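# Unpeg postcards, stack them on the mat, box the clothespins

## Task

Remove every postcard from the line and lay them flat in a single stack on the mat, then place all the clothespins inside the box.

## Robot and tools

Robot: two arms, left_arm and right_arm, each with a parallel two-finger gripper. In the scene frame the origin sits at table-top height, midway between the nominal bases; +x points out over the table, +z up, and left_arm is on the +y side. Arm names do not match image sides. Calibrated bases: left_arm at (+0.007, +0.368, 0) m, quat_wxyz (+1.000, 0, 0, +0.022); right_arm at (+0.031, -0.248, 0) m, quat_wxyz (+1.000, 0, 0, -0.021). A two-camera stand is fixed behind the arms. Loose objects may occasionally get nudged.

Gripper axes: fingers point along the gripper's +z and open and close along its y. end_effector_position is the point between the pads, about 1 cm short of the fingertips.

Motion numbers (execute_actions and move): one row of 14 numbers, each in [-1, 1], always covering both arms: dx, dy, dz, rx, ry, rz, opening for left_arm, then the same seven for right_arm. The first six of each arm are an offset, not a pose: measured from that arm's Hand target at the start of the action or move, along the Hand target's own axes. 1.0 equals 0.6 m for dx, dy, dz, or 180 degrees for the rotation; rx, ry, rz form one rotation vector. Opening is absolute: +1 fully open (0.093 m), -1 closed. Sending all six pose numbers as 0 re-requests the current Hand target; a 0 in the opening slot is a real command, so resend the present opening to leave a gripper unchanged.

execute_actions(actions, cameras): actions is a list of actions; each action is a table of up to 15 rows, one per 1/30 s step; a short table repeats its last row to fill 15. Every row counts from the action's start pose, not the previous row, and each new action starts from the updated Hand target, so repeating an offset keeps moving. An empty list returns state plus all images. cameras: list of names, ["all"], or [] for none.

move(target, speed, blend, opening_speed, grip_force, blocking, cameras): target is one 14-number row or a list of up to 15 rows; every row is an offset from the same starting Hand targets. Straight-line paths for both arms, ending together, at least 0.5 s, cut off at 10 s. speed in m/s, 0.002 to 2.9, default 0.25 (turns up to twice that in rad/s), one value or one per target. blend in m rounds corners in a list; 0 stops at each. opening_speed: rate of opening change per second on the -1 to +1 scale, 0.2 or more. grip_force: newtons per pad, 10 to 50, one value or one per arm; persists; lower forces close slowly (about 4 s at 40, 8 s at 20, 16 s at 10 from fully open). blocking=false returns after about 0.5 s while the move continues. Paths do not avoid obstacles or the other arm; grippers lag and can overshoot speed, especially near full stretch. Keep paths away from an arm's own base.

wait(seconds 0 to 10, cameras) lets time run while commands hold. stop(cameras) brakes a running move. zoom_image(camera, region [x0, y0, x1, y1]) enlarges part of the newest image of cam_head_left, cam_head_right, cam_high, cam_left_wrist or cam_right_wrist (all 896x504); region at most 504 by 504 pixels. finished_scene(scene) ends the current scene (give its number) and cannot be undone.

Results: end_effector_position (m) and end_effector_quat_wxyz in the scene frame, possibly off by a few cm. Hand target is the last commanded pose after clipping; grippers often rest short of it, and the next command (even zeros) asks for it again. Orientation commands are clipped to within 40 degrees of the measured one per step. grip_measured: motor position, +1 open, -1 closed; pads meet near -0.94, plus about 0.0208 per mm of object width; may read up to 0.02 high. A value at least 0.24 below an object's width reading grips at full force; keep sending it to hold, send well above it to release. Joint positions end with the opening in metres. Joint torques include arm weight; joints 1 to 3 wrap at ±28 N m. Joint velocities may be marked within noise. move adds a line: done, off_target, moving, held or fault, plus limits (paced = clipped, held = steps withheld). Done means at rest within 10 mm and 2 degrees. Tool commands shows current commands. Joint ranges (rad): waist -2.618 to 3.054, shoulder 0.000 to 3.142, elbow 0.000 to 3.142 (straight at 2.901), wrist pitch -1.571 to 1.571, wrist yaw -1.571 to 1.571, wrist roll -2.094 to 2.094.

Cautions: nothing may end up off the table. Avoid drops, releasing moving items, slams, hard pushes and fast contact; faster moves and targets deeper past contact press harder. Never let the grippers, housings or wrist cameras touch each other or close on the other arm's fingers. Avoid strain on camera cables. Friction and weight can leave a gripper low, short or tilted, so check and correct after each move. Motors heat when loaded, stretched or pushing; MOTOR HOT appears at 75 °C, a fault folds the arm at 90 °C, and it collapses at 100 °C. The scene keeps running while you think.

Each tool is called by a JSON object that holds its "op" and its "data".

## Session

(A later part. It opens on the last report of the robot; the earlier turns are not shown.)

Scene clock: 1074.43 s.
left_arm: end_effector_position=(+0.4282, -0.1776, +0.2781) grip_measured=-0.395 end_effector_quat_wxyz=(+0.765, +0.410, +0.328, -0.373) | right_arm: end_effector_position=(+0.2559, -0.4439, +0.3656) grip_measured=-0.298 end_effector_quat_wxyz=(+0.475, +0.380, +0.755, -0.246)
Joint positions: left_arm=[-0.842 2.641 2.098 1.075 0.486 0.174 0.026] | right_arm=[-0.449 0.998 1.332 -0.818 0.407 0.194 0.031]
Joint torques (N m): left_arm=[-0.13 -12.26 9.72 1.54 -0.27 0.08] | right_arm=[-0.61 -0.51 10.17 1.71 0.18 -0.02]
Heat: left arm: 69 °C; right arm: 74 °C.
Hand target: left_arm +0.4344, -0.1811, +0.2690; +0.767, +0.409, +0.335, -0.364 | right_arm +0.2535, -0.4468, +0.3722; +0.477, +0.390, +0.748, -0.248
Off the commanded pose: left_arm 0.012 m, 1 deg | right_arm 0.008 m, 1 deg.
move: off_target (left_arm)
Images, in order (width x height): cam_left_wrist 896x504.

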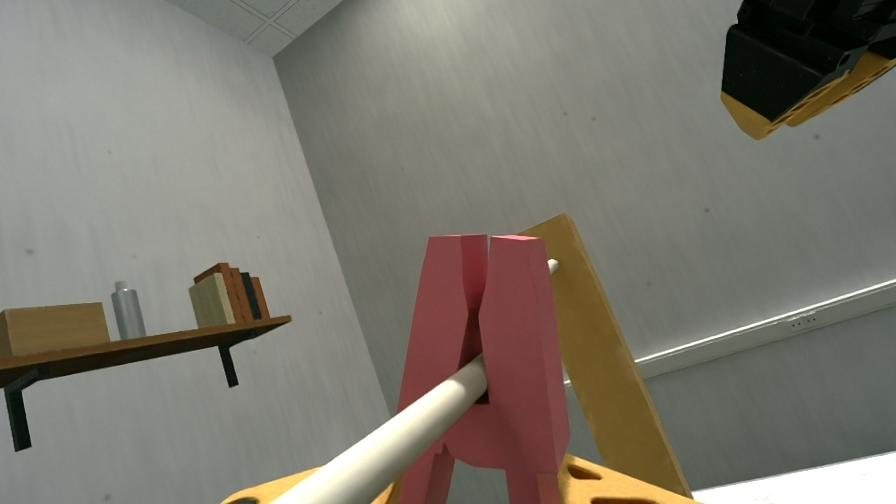

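{"op": "move", "data": {"target": [0,0,0,0,0,0,-1,0,0,0,0,0,0,-0.3], "opening_speed": 0.5, "cameras": ["cam_left_wrist"]}}

Scene clock: 1076.80 s.
left_arm: end_effector_position=(+0.4282, -0.1776, +0.2781) grip_measured=-0.721 end_effector_quat_wxyz=(+0.765, +0.410, +0.328, -0.373) | right_arm: end_effector_position=(+0.2559, -0.4439, +0.3656) grip_measured=-0.298 end_effector_quat_wxyz=(+0.475, +0.380, +0.755, -0.246)
Joint positions: left_arm=[-0.842 2.641 2.098 1.075 0.486 0.174 0.011] | right_arm=[-0.449 0.998 1.332 -0.818 0.407 0.194 0.031]
Joint torques (N m): left_arm=[-0.17 -12.27 9.77 1.52 -0.25 0.08] | right_arm=[-0.61 -0.55 10.15 1.71 0.18 -0.02]
Heat: left arm: 69 °C; right arm: 74 °C.
Hand target: left_arm +0.4344, -0.1811, +0.2690; +0.767, +0.409, +0.335, -0.364 | right_arm +0.2535, -0.4468, +0.3722; +0.477, +0.390, +0.748, -0.248
Off the commanded pose: left_arm 0.012 m, 1 deg | right_arm 0.008 m, 1 deg.
move: off_target (left_arm)
Images, in order (width x height): cam_left_wrist 896x504.

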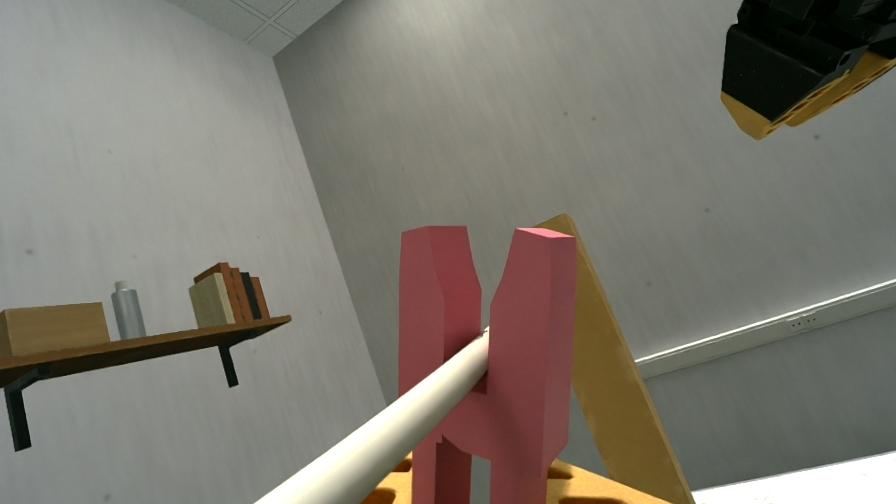

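{"op": "move", "data": {"target": [0.088,0,0,0,0,0,-1,0,0,0,0,0,0,-0.3], "speed": 0.1, "cameras": ["cam_left_wrist"]}}

Scene clock: 1081.53 s.
left_arm: end_effector_position=(+0.4556, -0.1954, +0.2378) grip_measured=-0.734 end_effector_quat_wxyz=(+0.769, +0.407, +0.328, -0.369) | right_arm: end_effector_position=(+0.2559, -0.4439, +0.3656) grip_measured=-0.298 end_effector_quat_wxyz=(+0.475, +0.380, +0.755, -0.246)
Joint positions: left_arm=[-0.832 2.91 2.467 0.98 0.485 0.174 0.01] | right_arm=[-0.449 0.998 1.332 -0.818 0.407 0.194 0.031]
Joint torques (N m): left_arm=[0.29 -13.16 9.78 1.53 -0.12 0] | right_arm=[-0.61 -0.55 10.17 1.7 0.18 -0.02]
Heat: left arm: 69 °C; right arm: 74 °C.
Hand target: left_arm +0.4615, -0.1961, +0.2261; +0.767, +0.409, +0.335, -0.364 | right_arm +0.2535, -0.4468, +0.3722; +0.477, +0.390, +0.748, -0.248
Off the commanded pose: left_arm 0.013 m, 1 deg | right_arm 0.008 m, 1 deg.
move: off_target (left_arm)
Images, in order (width x height): cam_left_wrist 896x504.

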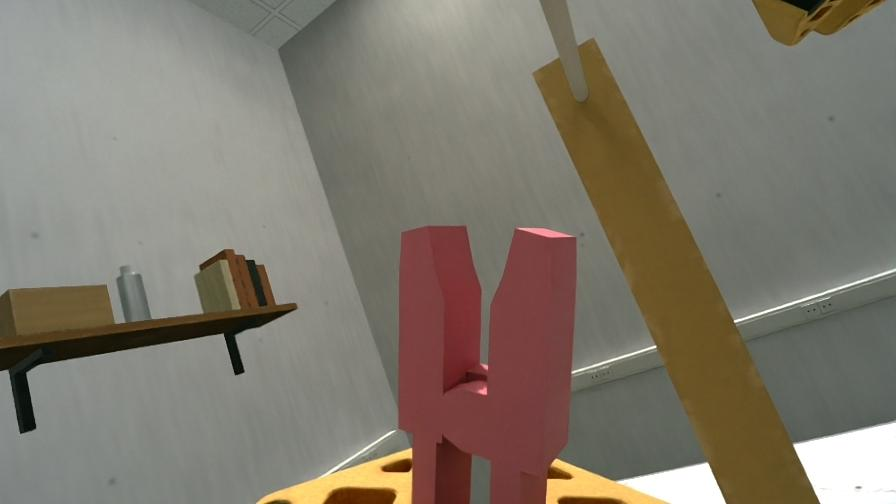

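{"op": "move", "data": {"target": [[0.0047,-0.002,-0.0696,0,0,0,-1,0,0,0,0,0,0,-0.3],[-0.099,0.002,-0.2465,-0.0264,0.0231,-0.0572,-1,0,0,0,0,0,0,-0.3],[-0.2177,0.0092,-0.4153,-0.0528,0.0462,-0.1144,-1,0,0,0,0,0,0,-0.3]], "speed": 0.18, "blend": [0.02,0.03,0], "cameras": ["cam_left_wrist","cam_head_right"]}}

Scene clock: 1090.83 s.
left_arm: end_effector_position=(+0.3551, +0.0549, +0.1872) grip_measured=-0.734 end_effector_quat_wxyz=(+0.636, +0.315, +0.568, -0.417) | right_arm: end_effector_position=(+0.2559, -0.4439, +0.3656) grip_measured=-0.298 end_effector_quat_wxyz=(+0.475, +0.380, +0.755, -0.246)
Joint positions: left_arm=[-0.592 1.922 0.67 1.435 0.531 -0.167 0.01] | right_arm=[-0.449 0.998 1.332 -0.818 0.407 0.194 0.031]
Joint torques (N m): left_arm=[-0.01 -10.17 5 3.15 0.14 -0.14] | right_arm=[-0.58 -0.54 10.13 1.7 0.18 -0.01]
Heat: left arm: 69 °C; right arm: 75 °C. Fold the right arm in close to its base, or ease its load, before you think long.
Hand target: left_arm +0.3453, +0.0603, +0.2245; +0.695, +0.303, +0.486, -0.435 | right_arm +0.2535, -0.4468, +0.3722; +0.477, +0.390, +0.748, -0.248
Off the commanded pose: left_arm 0.039 m, 12 deg | right_arm 0.008 m, 1 deg.
MOTOR HOT: joint 3 (elbow) of the right arm reports 75 °C; the controller's stop level is 90 °C. To cool a motor, set the load down, stop pushing, or move to a pose that needs little force.
joint sent to its limit (left arm) — joint 4 (wrist pitch), upper limit. The joint targets are off in orientation, not in position.
move: off_target (left_arm)
Images, in order (width x height): cam_head_right 896x504, cam_left_wrist 896x504.

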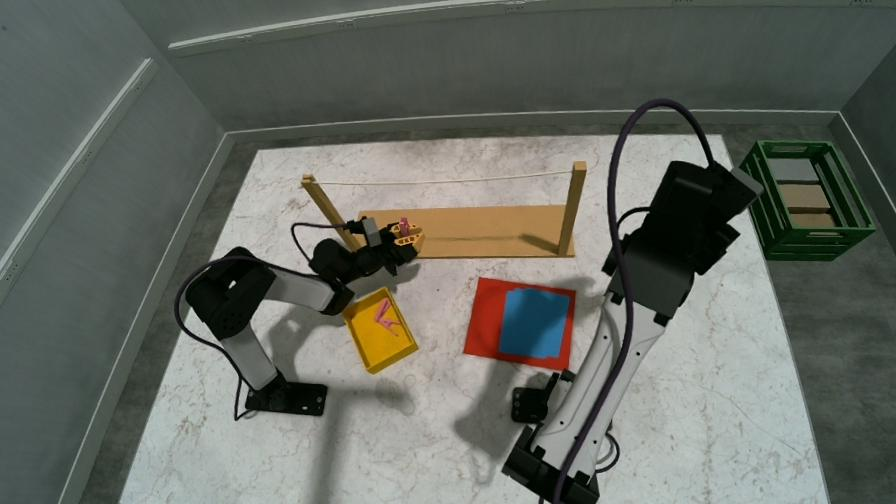

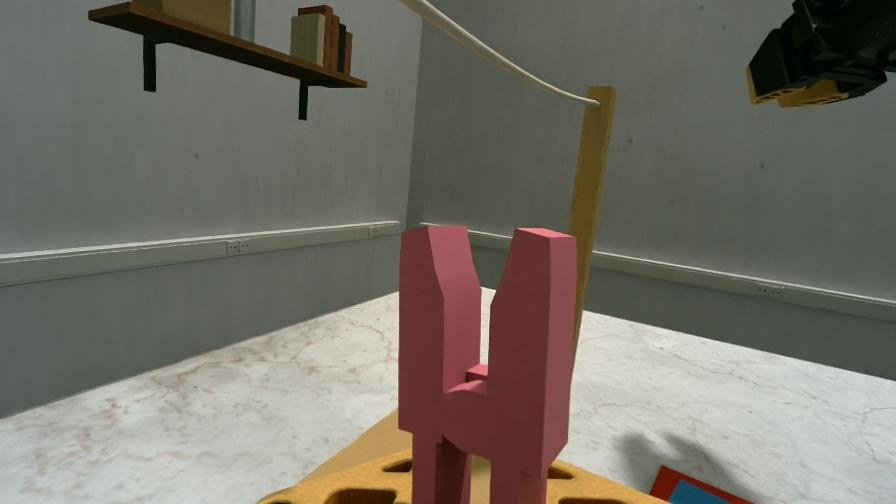

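{"op": "wait", "data": {"seconds": 0.1, "cameras": ["cam_head_left","cam_high"]}}

{"op": "zoom_image", "data": {"camera": "cam_head_left", "region": [180, 160, 460, 400]}}

{"op": "zoom_image", "data": {"camera": "cam_high", "region": [400, 150, 680, 310]}}

Scene clock: 1094.70 s.
left_arm: end_effector_position=(+0.3551, +0.0549, +0.1872) grip_measured=-0.734 end_effector_quat_wxyz=(+0.636, +0.315, +0.568, -0.417) | right_arm: end_effector_position=(+0.2559, -0.4439, +0.3656) grip_measured=-0.298 end_effector_quat_wxyz=(+0.475, +0.380, +0.755, -0.246)
Joint positions: left_arm=[-0.592 1.922 0.67 1.435 0.531 -0.168 0.01] | right_arm=[-0.449 0.998 1.332 -0.818 0.407 0.194 0.031]
Joint torques (N m): left_arm=[-0.02 -10.17 5.01 3.15 0.14 -0.13] | right_arm=[-0.58 -0.55 10.19 1.71 0.19 -0.02]
Heat: left arm: 68 °C; right arm: 75 °C. Fold the right arm in close to its base, or ease its load, before you think long.
Hand target: left_arm +0.3453, +0.0603, +0.2245; +0.695, +0.303, +0.486, -0.435 | right_arm +0.2535, -0.4468, +0.3722; +0.477, +0.390, +0.748, -0.248
Tool commands: left_gripper/opening=-1.0 right_gripper/opening=-0.3
Off the commanded pose: left_arm 0.039 m, 12 deg | right_arm 0.008 m, 1 deg.
MOTOR HOT: still on. Joint 3 (elbow) of the right arm reports 75 °C.
wait: 0.10 s; at rest from the start
Images, in order (width x height): cam_head_left 896x504, cam_high 896x504.

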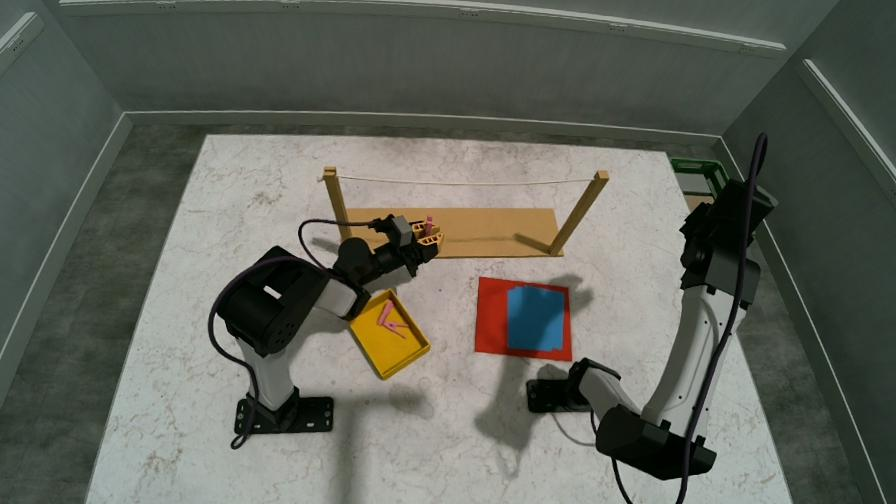

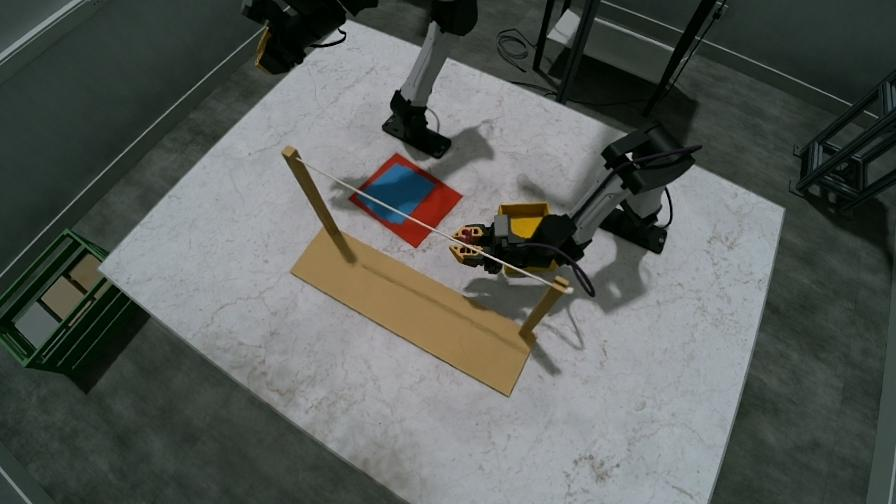

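Scaled by 1.800 from the camera's 896x504 image, which has a finer 1280x720 frame.

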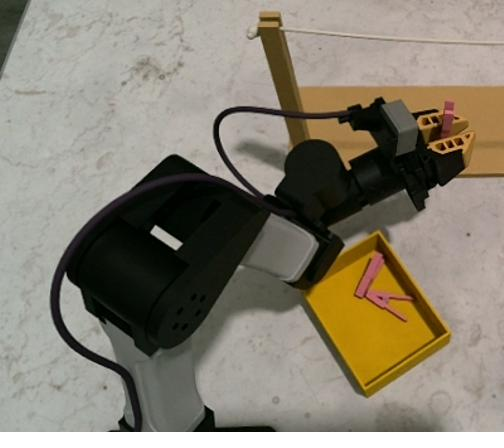

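Scaled by 1.800 from the camera's 896x504 image, which has a finer 1280x720 frame.

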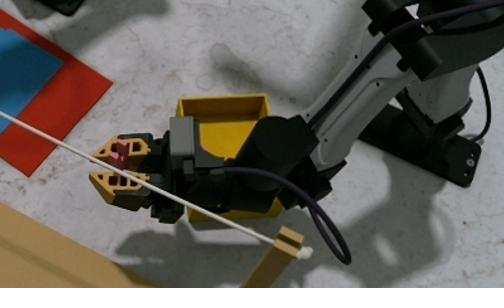

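{"op": "move", "data": {"target": [[-0.0783,0,0.0285,0,0,0,-1,0.1,-0.031,-0.0965,0,0,0,-0.3],[-0.0798,0.006,-0.0462,0,0.222,0,-1,0.1,-0.031,-0.0965,0,0,0,-0.3]], "speed": 0.15, "blend": [0.02,0], "cameras": ["cam_head_left","cam_head_right","cam_left_wrist"]}}

Scene clock: 1109.07 s.
left_arm: end_effector_position=(+0.3263, +0.0971, +0.2423) grip_measured=-0.734 end_effector_quat_wxyz=(+0.465, +0.431, +0.704, -0.319) | right_arm: end_effector_position=(+0.1950, -0.3945, +0.3470) grip_measured=-0.298 end_effector_quat_wxyz=(+0.482, +0.387, +0.746, -0.249)
Joint positions: left_arm=[-0.507 1.378 0.996 -0.085 0.632 0.237 0.01] | right_arm=[-0.235 0.73 1.198 -0.994 0.608 0.323 0.031]
Joint torques (N m): left_arm=[0.31 -7.08 10.5 1.95 0.11 0.1] | right_arm=[0.66 0.92 6.08 1.6 0.25 -0.02]
Heat: left arm: 65 °C; right arm: 74 °C. Fold the right arm in close to its base, or ease its load, before you think long.
Hand target: left_arm +0.3300, +0.1001, +0.2599; +0.487, +0.434, +0.694, -0.306 | right_arm +0.1936, -0.3936, +0.3423; +0.477, +0.390, +0.748, -0.248
Off the commanded pose: left_arm 0.018 m, 3 deg | right_arm 0.005 m, 1 deg.
MOTOR HOT: still on. Joint 3 (elbow) of the right arm reports 74 °C.
move: off_target (left_arm)
Images, in order (width x height): cam_head_left 896x504, cam_head_right 896x504, cam_left_wrist 896x504.

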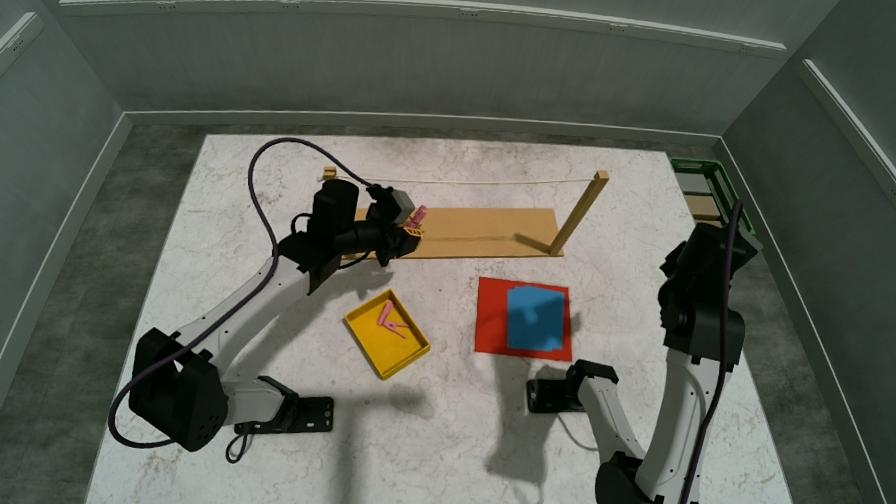

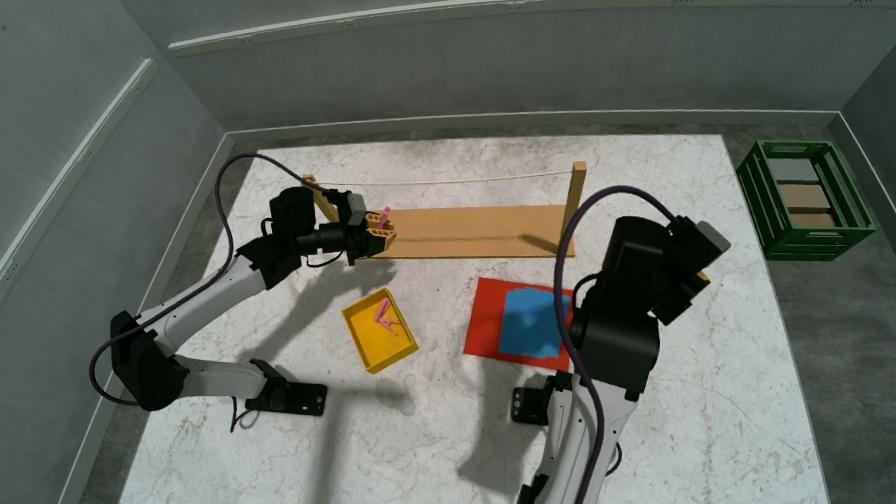

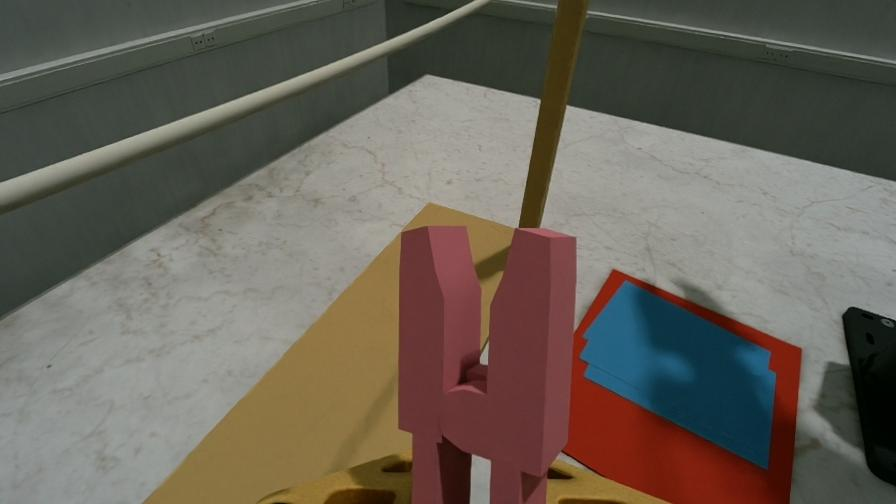

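{"op": "move", "data": {"target": [0.2217,-0.2059,-0.1703,0.139,0.3716,0.1983,-1,0,0,0,0,0,0,-0.3], "speed": 0.2, "cameras": ["cam_head_left","cam_head_right","cam_left_wrist"]}}

Scene clock: 1128.53 s.
left_arm: end_effector_position=(+0.1554, +0.1729, +0.1679) grip_measured=-0.734 end_effector_quat_wxyz=(+0.005, +0.794, +0.608, -0.008) | right_arm: end_effector_position=(+0.1950, -0.3945, +0.3470) grip_measured=-0.298 end_effector_quat_wxyz=(+0.482, +0.387, +0.746, -0.249)
Joint positions: left_arm=[-0.953 1.466 1.362 -1.456 0.015 0.925 0.01] | right_arm=[-0.235 0.73 1.198 -0.994 0.608 0.323 0.031]
Joint torques (N m): left_arm=[-0.4 -3.78 8.35 0.25 0.01 -0.11] | right_arm=[0.7 0.94 6.09 1.61 0.26 -0.01]
Heat: left arm: 59 °C; right arm: 71 °C.
Hand target: left_arm +0.1569, +0.1730, +0.1697; +0.001, +0.794, +0.608, -0.001 | right_arm +0.1936, -0.3936, +0.3423; +0.477, +0.390, +0.748, -0.248
Off the commanded pose: left_arm 0.002 m, 1 deg | right_arm 0.005 m, 1 deg.
MOTOR HOT: cleared for the motors of the right arm.
move: done
Images, in order (width x height): cam_head_left 896x504, cam_head_right 896x504, cam_left_wrist 896x504.

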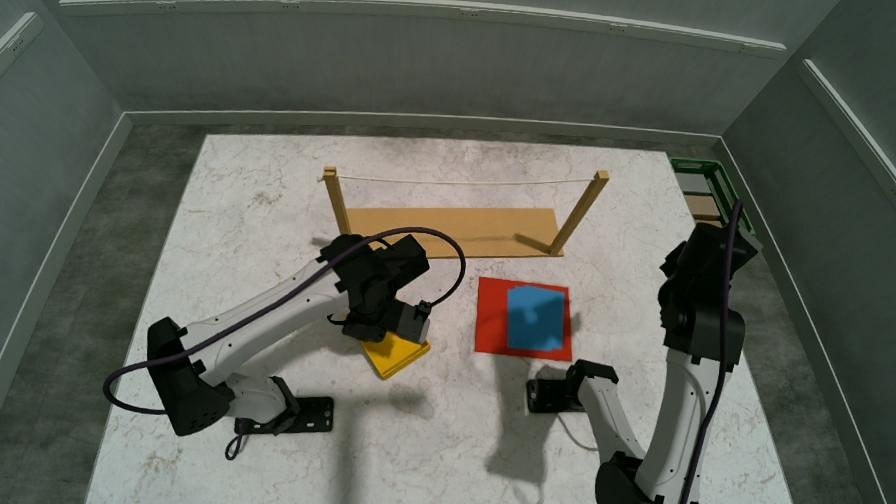

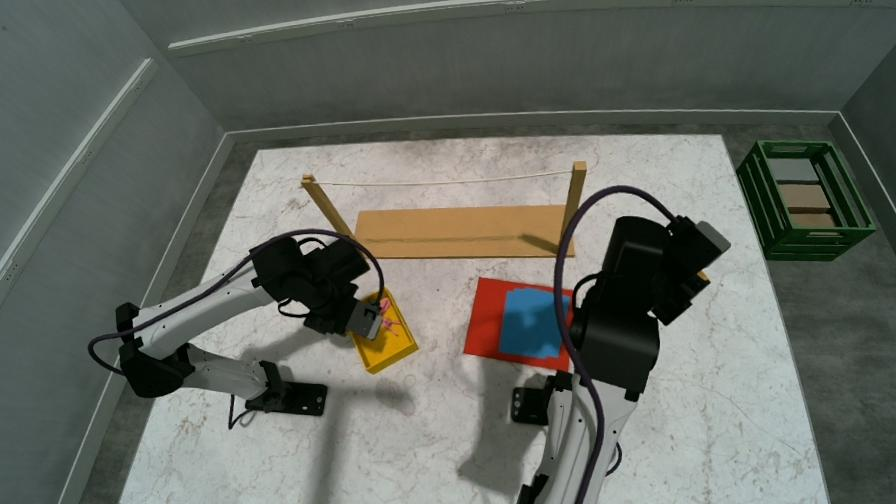

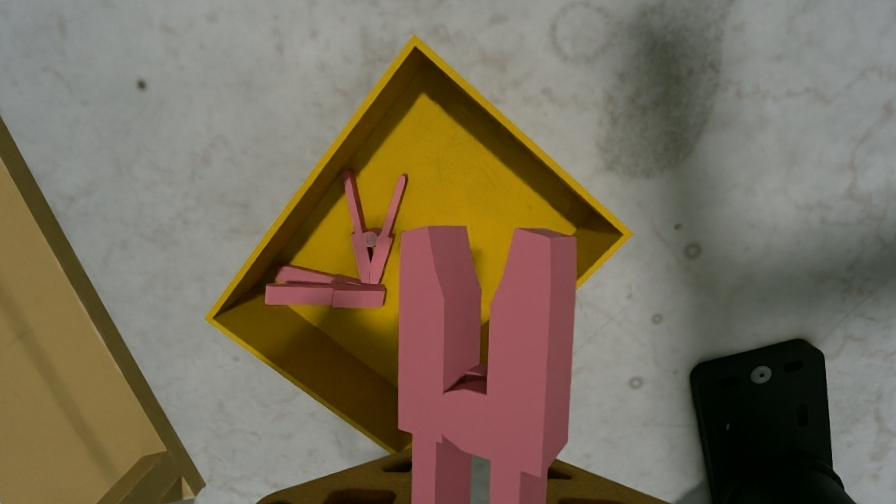

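{"op": "move", "data": {"target": [0,0,0.15,0,0,0,-1,0,0,0,0,0,0,-0.3], "speed": 0.15, "cameras": ["cam_head_left","cam_high","cam_left_wrist"]}}

{"op": "zoom_image", "data": {"camera": "cam_head_left", "region": [300, 240, 500, 400]}}

{"op": "zoom_image", "data": {"camera": "cam_high", "region": [440, 150, 640, 310]}}

Scene clock: 1143.43 s.
left_arm: end_effector_position=(+0.1540, +0.1750, +0.0836) grip_measured=-0.734 end_effector_quat_wxyz=(-0.002, +0.794, +0.608, -0.007) | right_arm: end_effector_position=(+0.1950, -0.3945, +0.3470) grip_measured=-0.298 end_effector_quat_wxyz=(+0.482, +0.387, +0.746, -0.249)
Joint positions: left_arm=[-0.953 1.48 1.039 -1.133 0.014 0.925 0.01] | right_arm=[-0.235 0.73 1.198 -0.994 0.608 0.323 0.031]
Joint velocities: left_arm=[within noise] | right_arm=[0.017 0.002 -0.012 0.051 0.037 -0.168 0]
Joint torques (N m): left_arm=[-0.49 -3.88 6.3 0.58 0.03 -0.1] | right_arm=[0.68 0.96 6.04 1.61 0.26 -0.01]
Heat: left arm: 55 °C; right arm: 70 °C.
Hand target: left_arm +0.1568, +0.1728, +0.0797; +0.001, +0.794, +0.608, -0.001 | right_arm +0.1936, -0.3936, +0.3423; +0.477, +0.390, +0.748, -0.248
Off the commanded pose: left_arm 0.005 m, 1 deg | right_arm 0.005 m, 1 deg.
move: done
Images, in order (width x height): cam_head_left 896x504, cam_high 896x504, cam_left_wrist 896x504.

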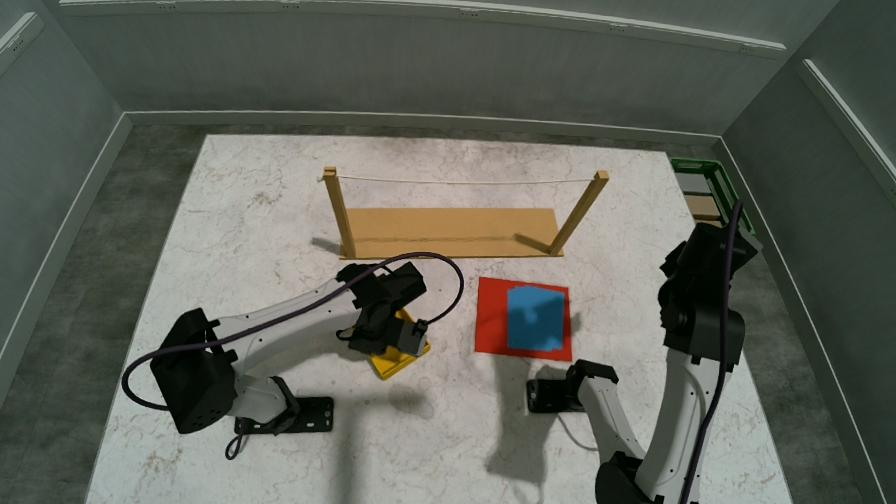

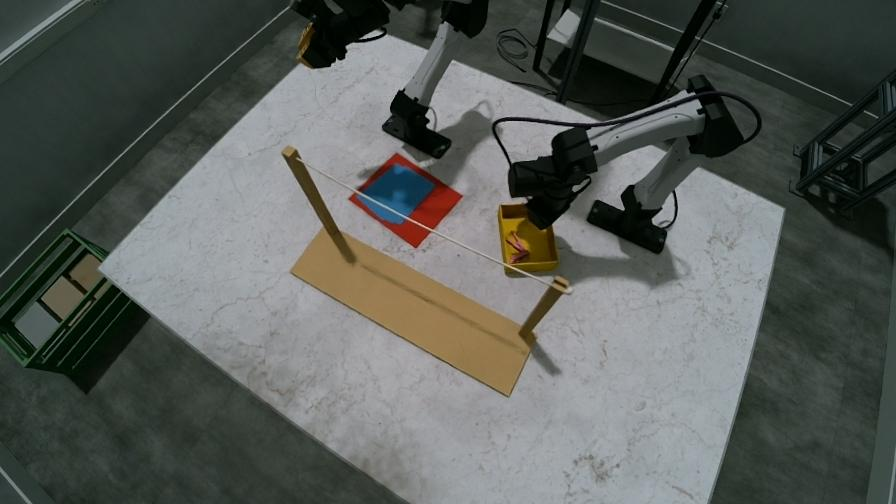

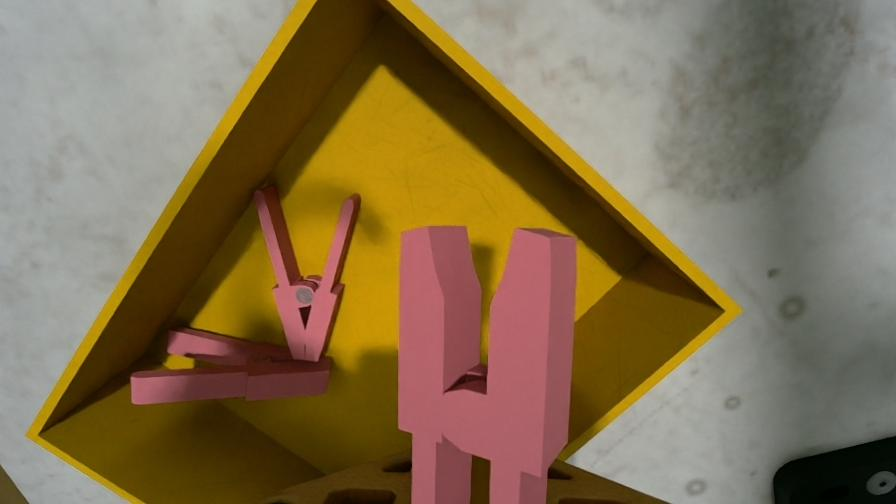

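Scaled by 2.520 from the camera's 896x504 image, which has a finer 1280x720 frame.

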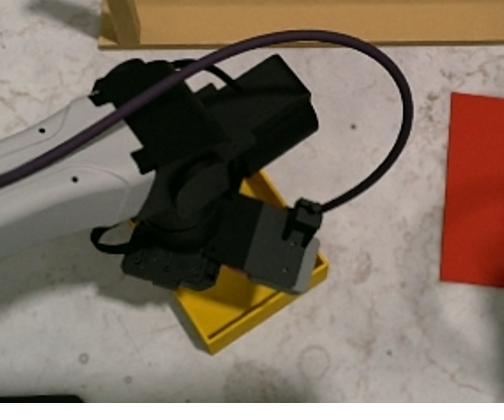

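Scaled by 2.520 from the camera's 896x504 image, which has a finer 1280x720 frame.

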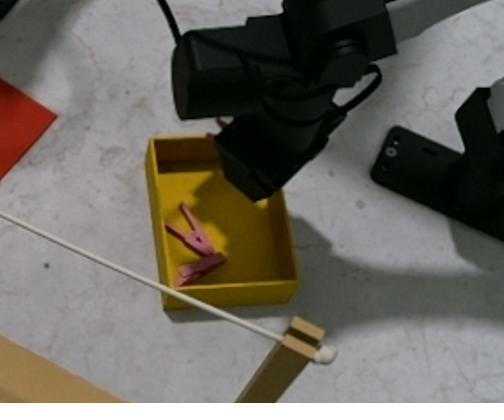

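{"op": "move", "data": {"target": [[0.012,0.034,0,0,0,0,-1,0,0,0,0,0,0,-0.3],[0.012,0.034,0.042,0,0,0,-1,0,0,0,0,0,0,-0.3]], "speed": 0.1, "cameras": ["cam_left_wrist"]}}

Scene clock: 1158.77 s.
left_arm: end_effector_position=(+0.1742, +0.1754, +0.0581) grip_measured=-0.734 end_effector_quat_wxyz=(-0.003, +0.791, +0.612, -0.006) | right_arm: end_effector_position=(+0.1950, -0.3945, +0.3470) grip_measured=-0.298 end_effector_quat_wxyz=(+0.482, +0.387, +0.746, -0.249)
Joint positions: left_arm=[-0.891 1.556 1.006 -1.027 0.012 0.975 0.01] | right_arm=[-0.235 0.73 1.198 -0.994 0.608 0.323 0.031]
Joint torques (N m): left_arm=[0.24 -4.48 6.24 0.53 0.07 0.08] | right_arm=[0.66 0.92 6.08 1.62 0.25 -0.02]
Heat: left arm: 52 °C; right arm: 68 °C.
Hand target: left_arm +0.1784, +0.1744, +0.0545; +0.001, +0.794, +0.608, -0.001 | right_arm +0.1936, -0.3936, +0.3423; +0.477, +0.390, +0.748, -0.248
Off the commanded pose: left_arm 0.006 m, 1 deg | right_arm 0.005 m, 1 deg.
move: done
Images, in order (width x height): cam_left_wrist 896x504.

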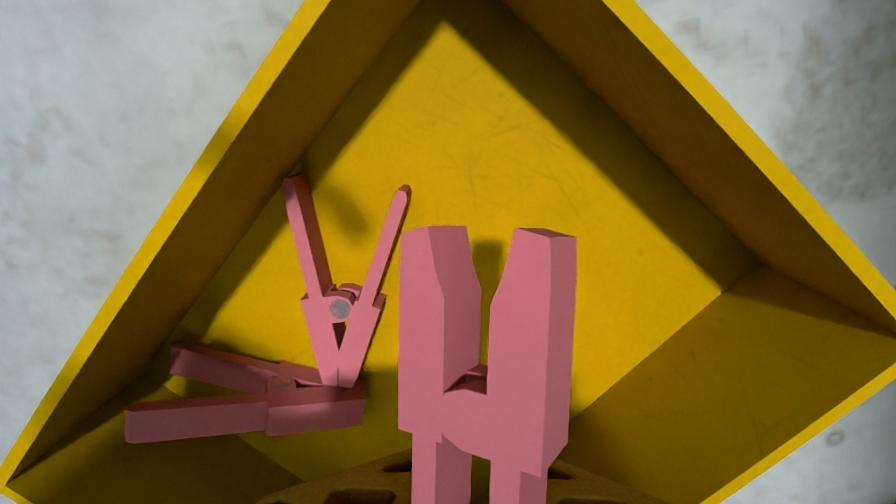

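{"op": "move", "data": {"target": [0,-0.009,0.02,0,0,0,-1,0,0,0,0,0,0,-0.3], "speed": 0.06, "cameras": ["cam_left_wrist"]}}

Scene clock: 1162.80 s.
left_arm: end_effector_position=(+0.1712, +0.1775, +0.0466) grip_measured=-0.734 end_effector_quat_wxyz=(-0.002, +0.792, +0.611, -0.006) | right_arm: end_effector_position=(+0.1950, -0.3945, +0.3470) grip_measured=-0.298 end_effector_quat_wxyz=(+0.482, +0.387, +0.746, -0.249)
Joint positions: left_arm=[-0.895 1.556 0.957 -0.976 0.012 0.975 0.01] | right_arm=[-0.235 0.73 1.198 -0.994 0.608 0.323 0.031]
Joint torques (N m): left_arm=[-0.49 -4.45 5.93 0.55 0.06 -0.04] | right_arm=[0.68 0.94 6.09 1.61 0.25 -0.01]
Heat: left arm: 51 °C; right arm: 68 °C.
Hand target: left_arm +0.1731, +0.1757, +0.0425; +0.001, +0.794, +0.608, -0.001 | right_arm +0.1936, -0.3936, +0.3423; +0.477, +0.390, +0.748, -0.248
Off the commanded pose: left_arm 0.005 m, 1 deg | right_arm 0.005 m, 1 deg.
move: done
Images, in order (width x height): cam_left_wrist 896x504.

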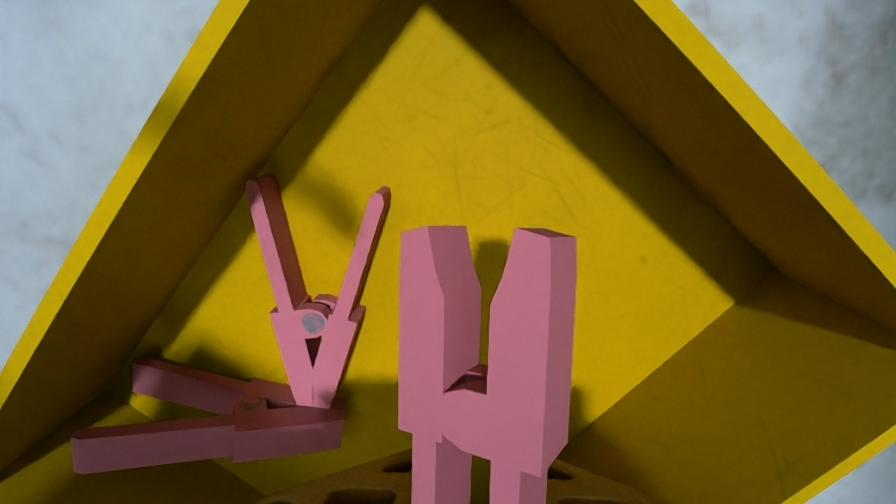

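{"op": "move", "data": {"target": [0,-0.012,0.03,0,0,0,-1,0,0,0,0,0,0,-0.3], "speed": 0.06, "cameras": ["cam_left_wrist"]}}

Scene clock: 1169.93 s.
left_arm: end_effector_position=(+0.1643, +0.1801, +0.0281) grip_measured=-0.734 end_effector_quat_wxyz=(-0.003, +0.796, +0.606, -0.004) | right_arm: end_effector_position=(+0.1950, -0.3945, +0.3470) grip_measured=-0.298 end_effector_quat_wxyz=(+0.482, +0.387, +0.746, -0.249)
Joint positions: left_arm=[-0.911 1.562 0.884 -0.899 0.008 0.972 0.01] | right_arm=[-0.235 0.73 1.198 -0.994 0.608 0.323 0.031]
Joint torques (N m): left_arm=[-0.49 -4.25 5.94 0.55 0.09 -0.17] | right_arm=[0.64 0.94 6.04 1.61 0.26 -0.02]
Heat: left arm: 50 °C; right arm: 68 °C.
Hand target: left_arm +0.1661, +0.1776, +0.0245; +0.001, +0.794, +0.608, -0.001 | right_arm +0.1936, -0.3936, +0.3423; +0.477, +0.390, +0.748, -0.248
Off the commanded pose: left_arm 0.005 m, 1 deg | right_arm 0.005 m, 1 deg.
move: done
Images, in order (width x height): cam_left_wrist 896x504.

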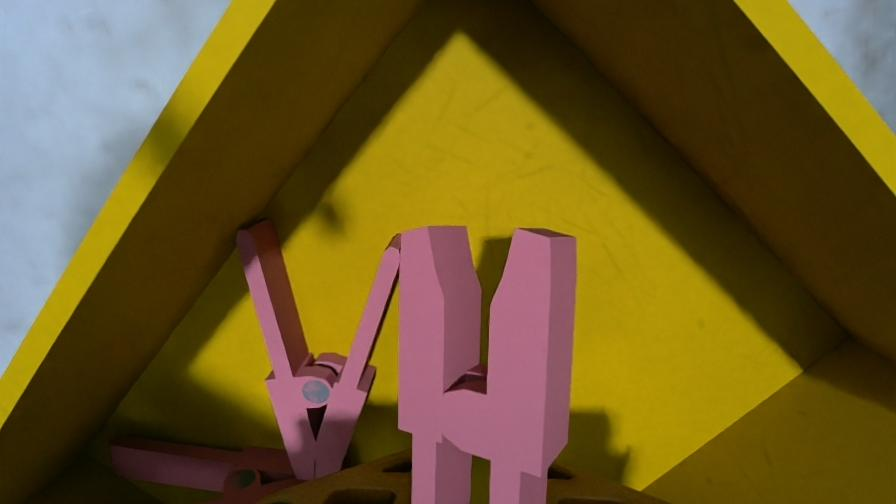

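{"op": "move", "data": {"target": [[0,-0.018,0,0,0,0,-1,0,0,0,0,0,0,-0.3],[0,-0.018,0.018,0,0,0,-1,0,0,0,0,0,0,-0.3]], "speed": 0.06, "cameras": ["cam_left_wrist"]}}

Scene clock: 1175.53 s.
left_arm: end_effector_position=(+0.1525, +0.1848, +0.0158) grip_measured=-0.734 end_effector_quat_wxyz=(-0.013, +0.795, +0.606, -0.004) | right_arm: end_effector_position=(+0.1950, -0.3945, +0.3470) grip_measured=-0.298 end_effector_quat_wxyz=(+0.482, +0.387, +0.746, -0.249)
Joint positions: left_arm=[-0.937 1.562 0.829 -0.864 0.008 0.946 0.01] | right_arm=[-0.235 0.73 1.198 -0.994 0.608 0.323 0.031]
Joint torques (N m): left_arm=[-0.5 -5.15 5.44 0.65 0.09 -0.18] | right_arm=[0.66 0.94 6.05 1.6 0.25 -0.01]
Heat: left arm: 50 °C; right arm: 67 °C.
Hand target: left_arm +0.1557, +0.1804, +0.0137; +0.001, +0.794, +0.608, -0.001 | right_arm +0.1936, -0.3936, +0.3423; +0.477, +0.390, +0.748, -0.248
Off the commanded pose: left_arm 0.006 m, 2 deg | right_arm 0.005 m, 1 deg.
move: done
Images, in order (width x height): cam_left_wrist 896x504.

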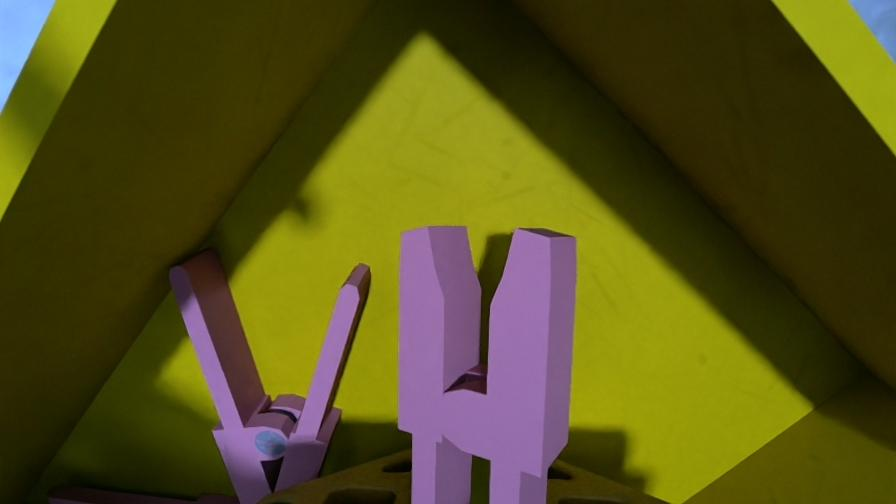

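{"op": "move", "data": {"target": [0,0,0,0,0,0,-0.2,0,0,0,0,0,0,-0.3], "opening_speed": 0.5, "speed": 0.05, "cameras": ["cam_left_wrist"]}}

Scene clock: 1182.93 s.
left_arm: end_effector_position=(+0.1535, +0.1837, +0.0157) grip_measured=-0.203 end_effector_quat_wxyz=(-0.010, +0.795, +0.606, -0.004) | right_arm: end_effector_position=(+0.1950, -0.3945, +0.3470) grip_measured=-0.298 end_effector_quat_wxyz=(+0.482, +0.387, +0.746, -0.249)
Joint positions: left_arm=[-0.937 1.562 0.829 -0.857 0.007 0.945 0.035] | right_arm=[-0.235 0.73 1.198 -0.994 0.608 0.323 0.031]
Joint torques (N m): left_arm=[-0.49 -5.05 5.42 0.61 0.11 -0.16] | right_arm=[0.65 0.92 6.08 1.61 0.25 -0.02]
Heat: left arm: 49 °C; right arm: 67 °C.
Hand target: left_arm +0.1557, +0.1804, +0.0137; +0.001, +0.794, +0.608, -0.001 | right_arm +0.1936, -0.3936, +0.3423; +0.477, +0.390, +0.748, -0.248
Off the commanded pose: left_arm 0.005 m, 1 deg | right_arm 0.005 m, 1 deg.
move: done
Images, in order (width x height): cam_left_wrist 896x504.

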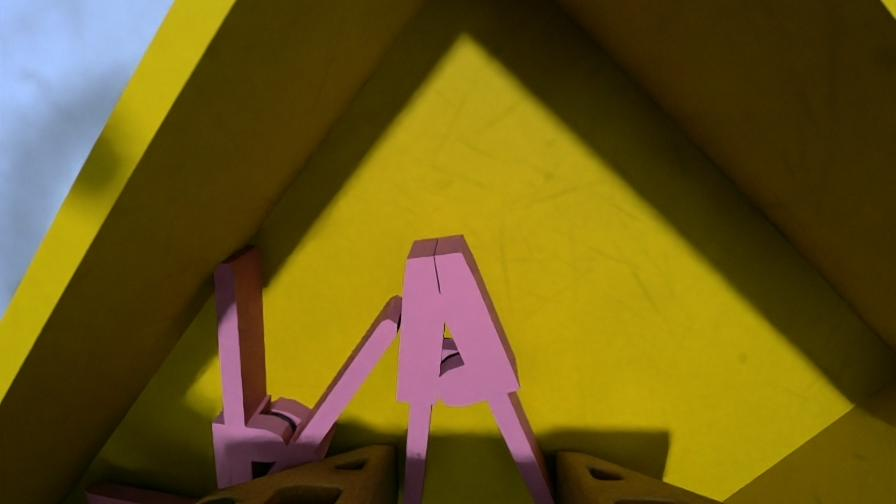

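{"op": "move", "data": {"target": [[0,0,-0.1,0,0,0,-0.2,0,0,0,0,0,0,-0.3],[0,0,-0.27,0,0,0,-0.2,0,0,0,0,0,0,-0.3]], "speed": [0.05,0.15], "blend": [0.01,0], "cameras": ["cam_head_left","cam_head_right","cam_high","cam_left_wrist"]}}

Scene clock: 1187.57 s.
left_arm: end_effector_position=(+0.1563, +0.1803, +0.1700) grip_measured=-0.202 end_effector_quat_wxyz=(-0.003, +0.795, +0.607, -0.004) | right_arm: end_effector_position=(+0.1950, -0.3945, +0.3470) grip_measured=-0.298 end_effector_quat_wxyz=(+0.482, +0.387, +0.746, -0.249)
Joint positions: left_arm=[-0.937 1.462 1.367 -1.482 0.007 0.945 0.035] | right_arm=[-0.235 0.73 1.198 -0.994 0.608 0.323 0.031]
Joint torques (N m): left_arm=[-0.36 -5.16 8.25 0.24 0.1 -0.13] | right_arm=[0.66 0.91 6.08 1.6 0.25 -0.01]
Heat: left arm: 48 °C; right arm: 67 °C.
Hand target: left_arm +0.1559, +0.1807, +0.1756; +0.001, +0.794, +0.608, -0.001 | right_arm +0.1936, -0.3936, +0.3423; +0.477, +0.390, +0.748, -0.248
Off the commanded pose: left_arm 0.006 m, 1 deg | right_arm 0.005 m, 1 deg.
move: done
Images, in order (width x height): cam_head_left 896x504, cam_head_right 896x504, cam_high 896x504, cam_left_wrist 896x504.

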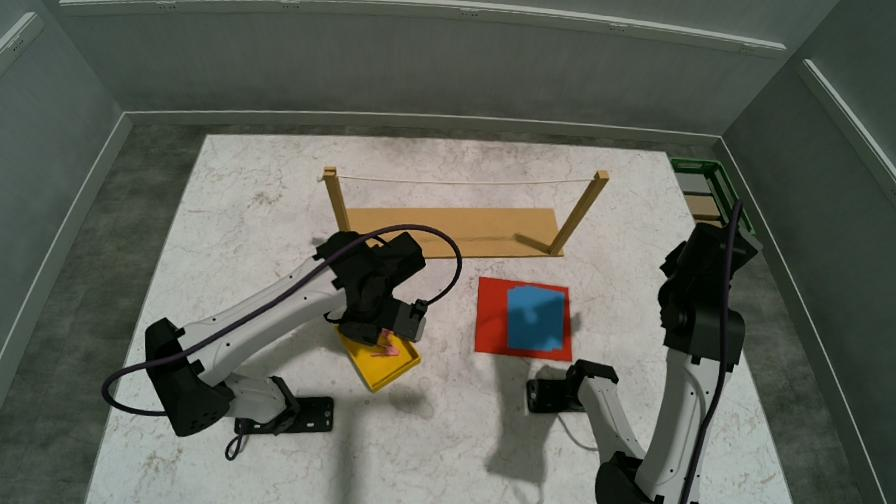

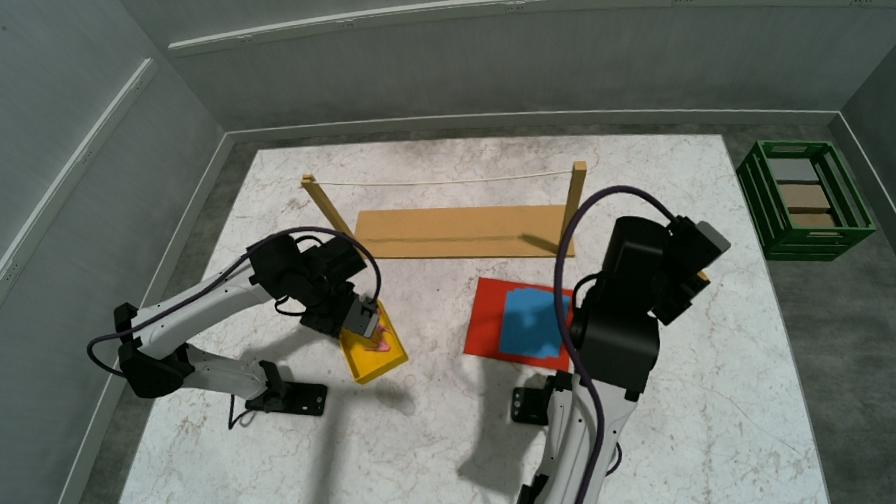

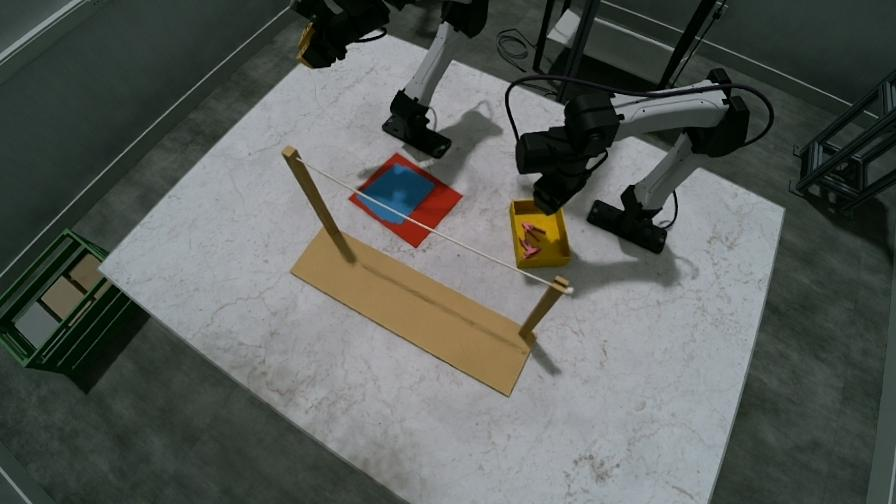

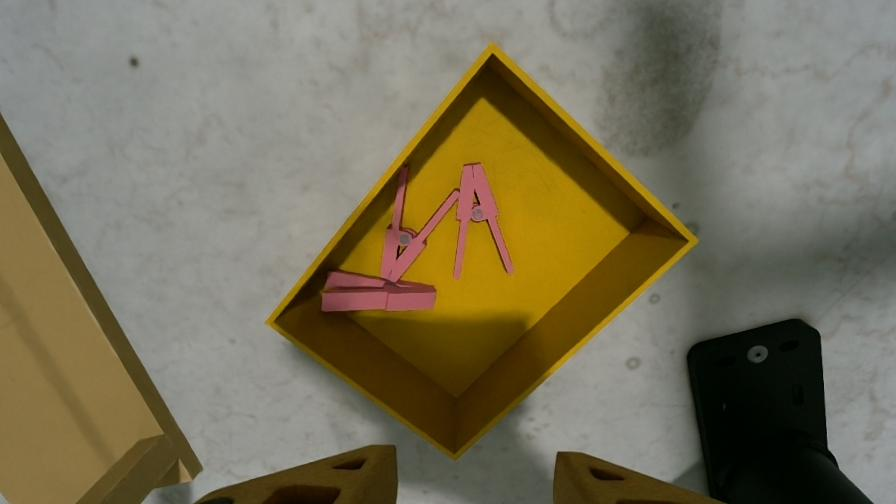

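{"op": "zoom_image", "data": {"camera": "cam_head_left", "region": [440, 260, 600, 370]}}

Scaled by 3.150 from the camera's 896x504 image, which has a finer 1280x720 frame.

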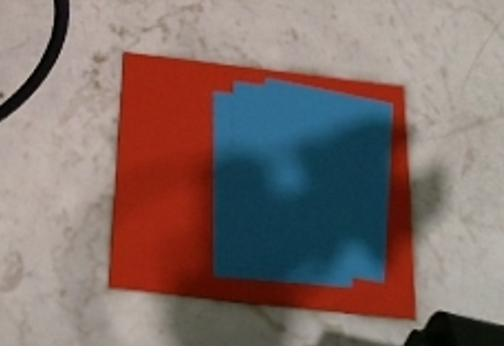

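{"op": "finished_scene", "data": {"scene": 2}}

The scene is finished: the task was done.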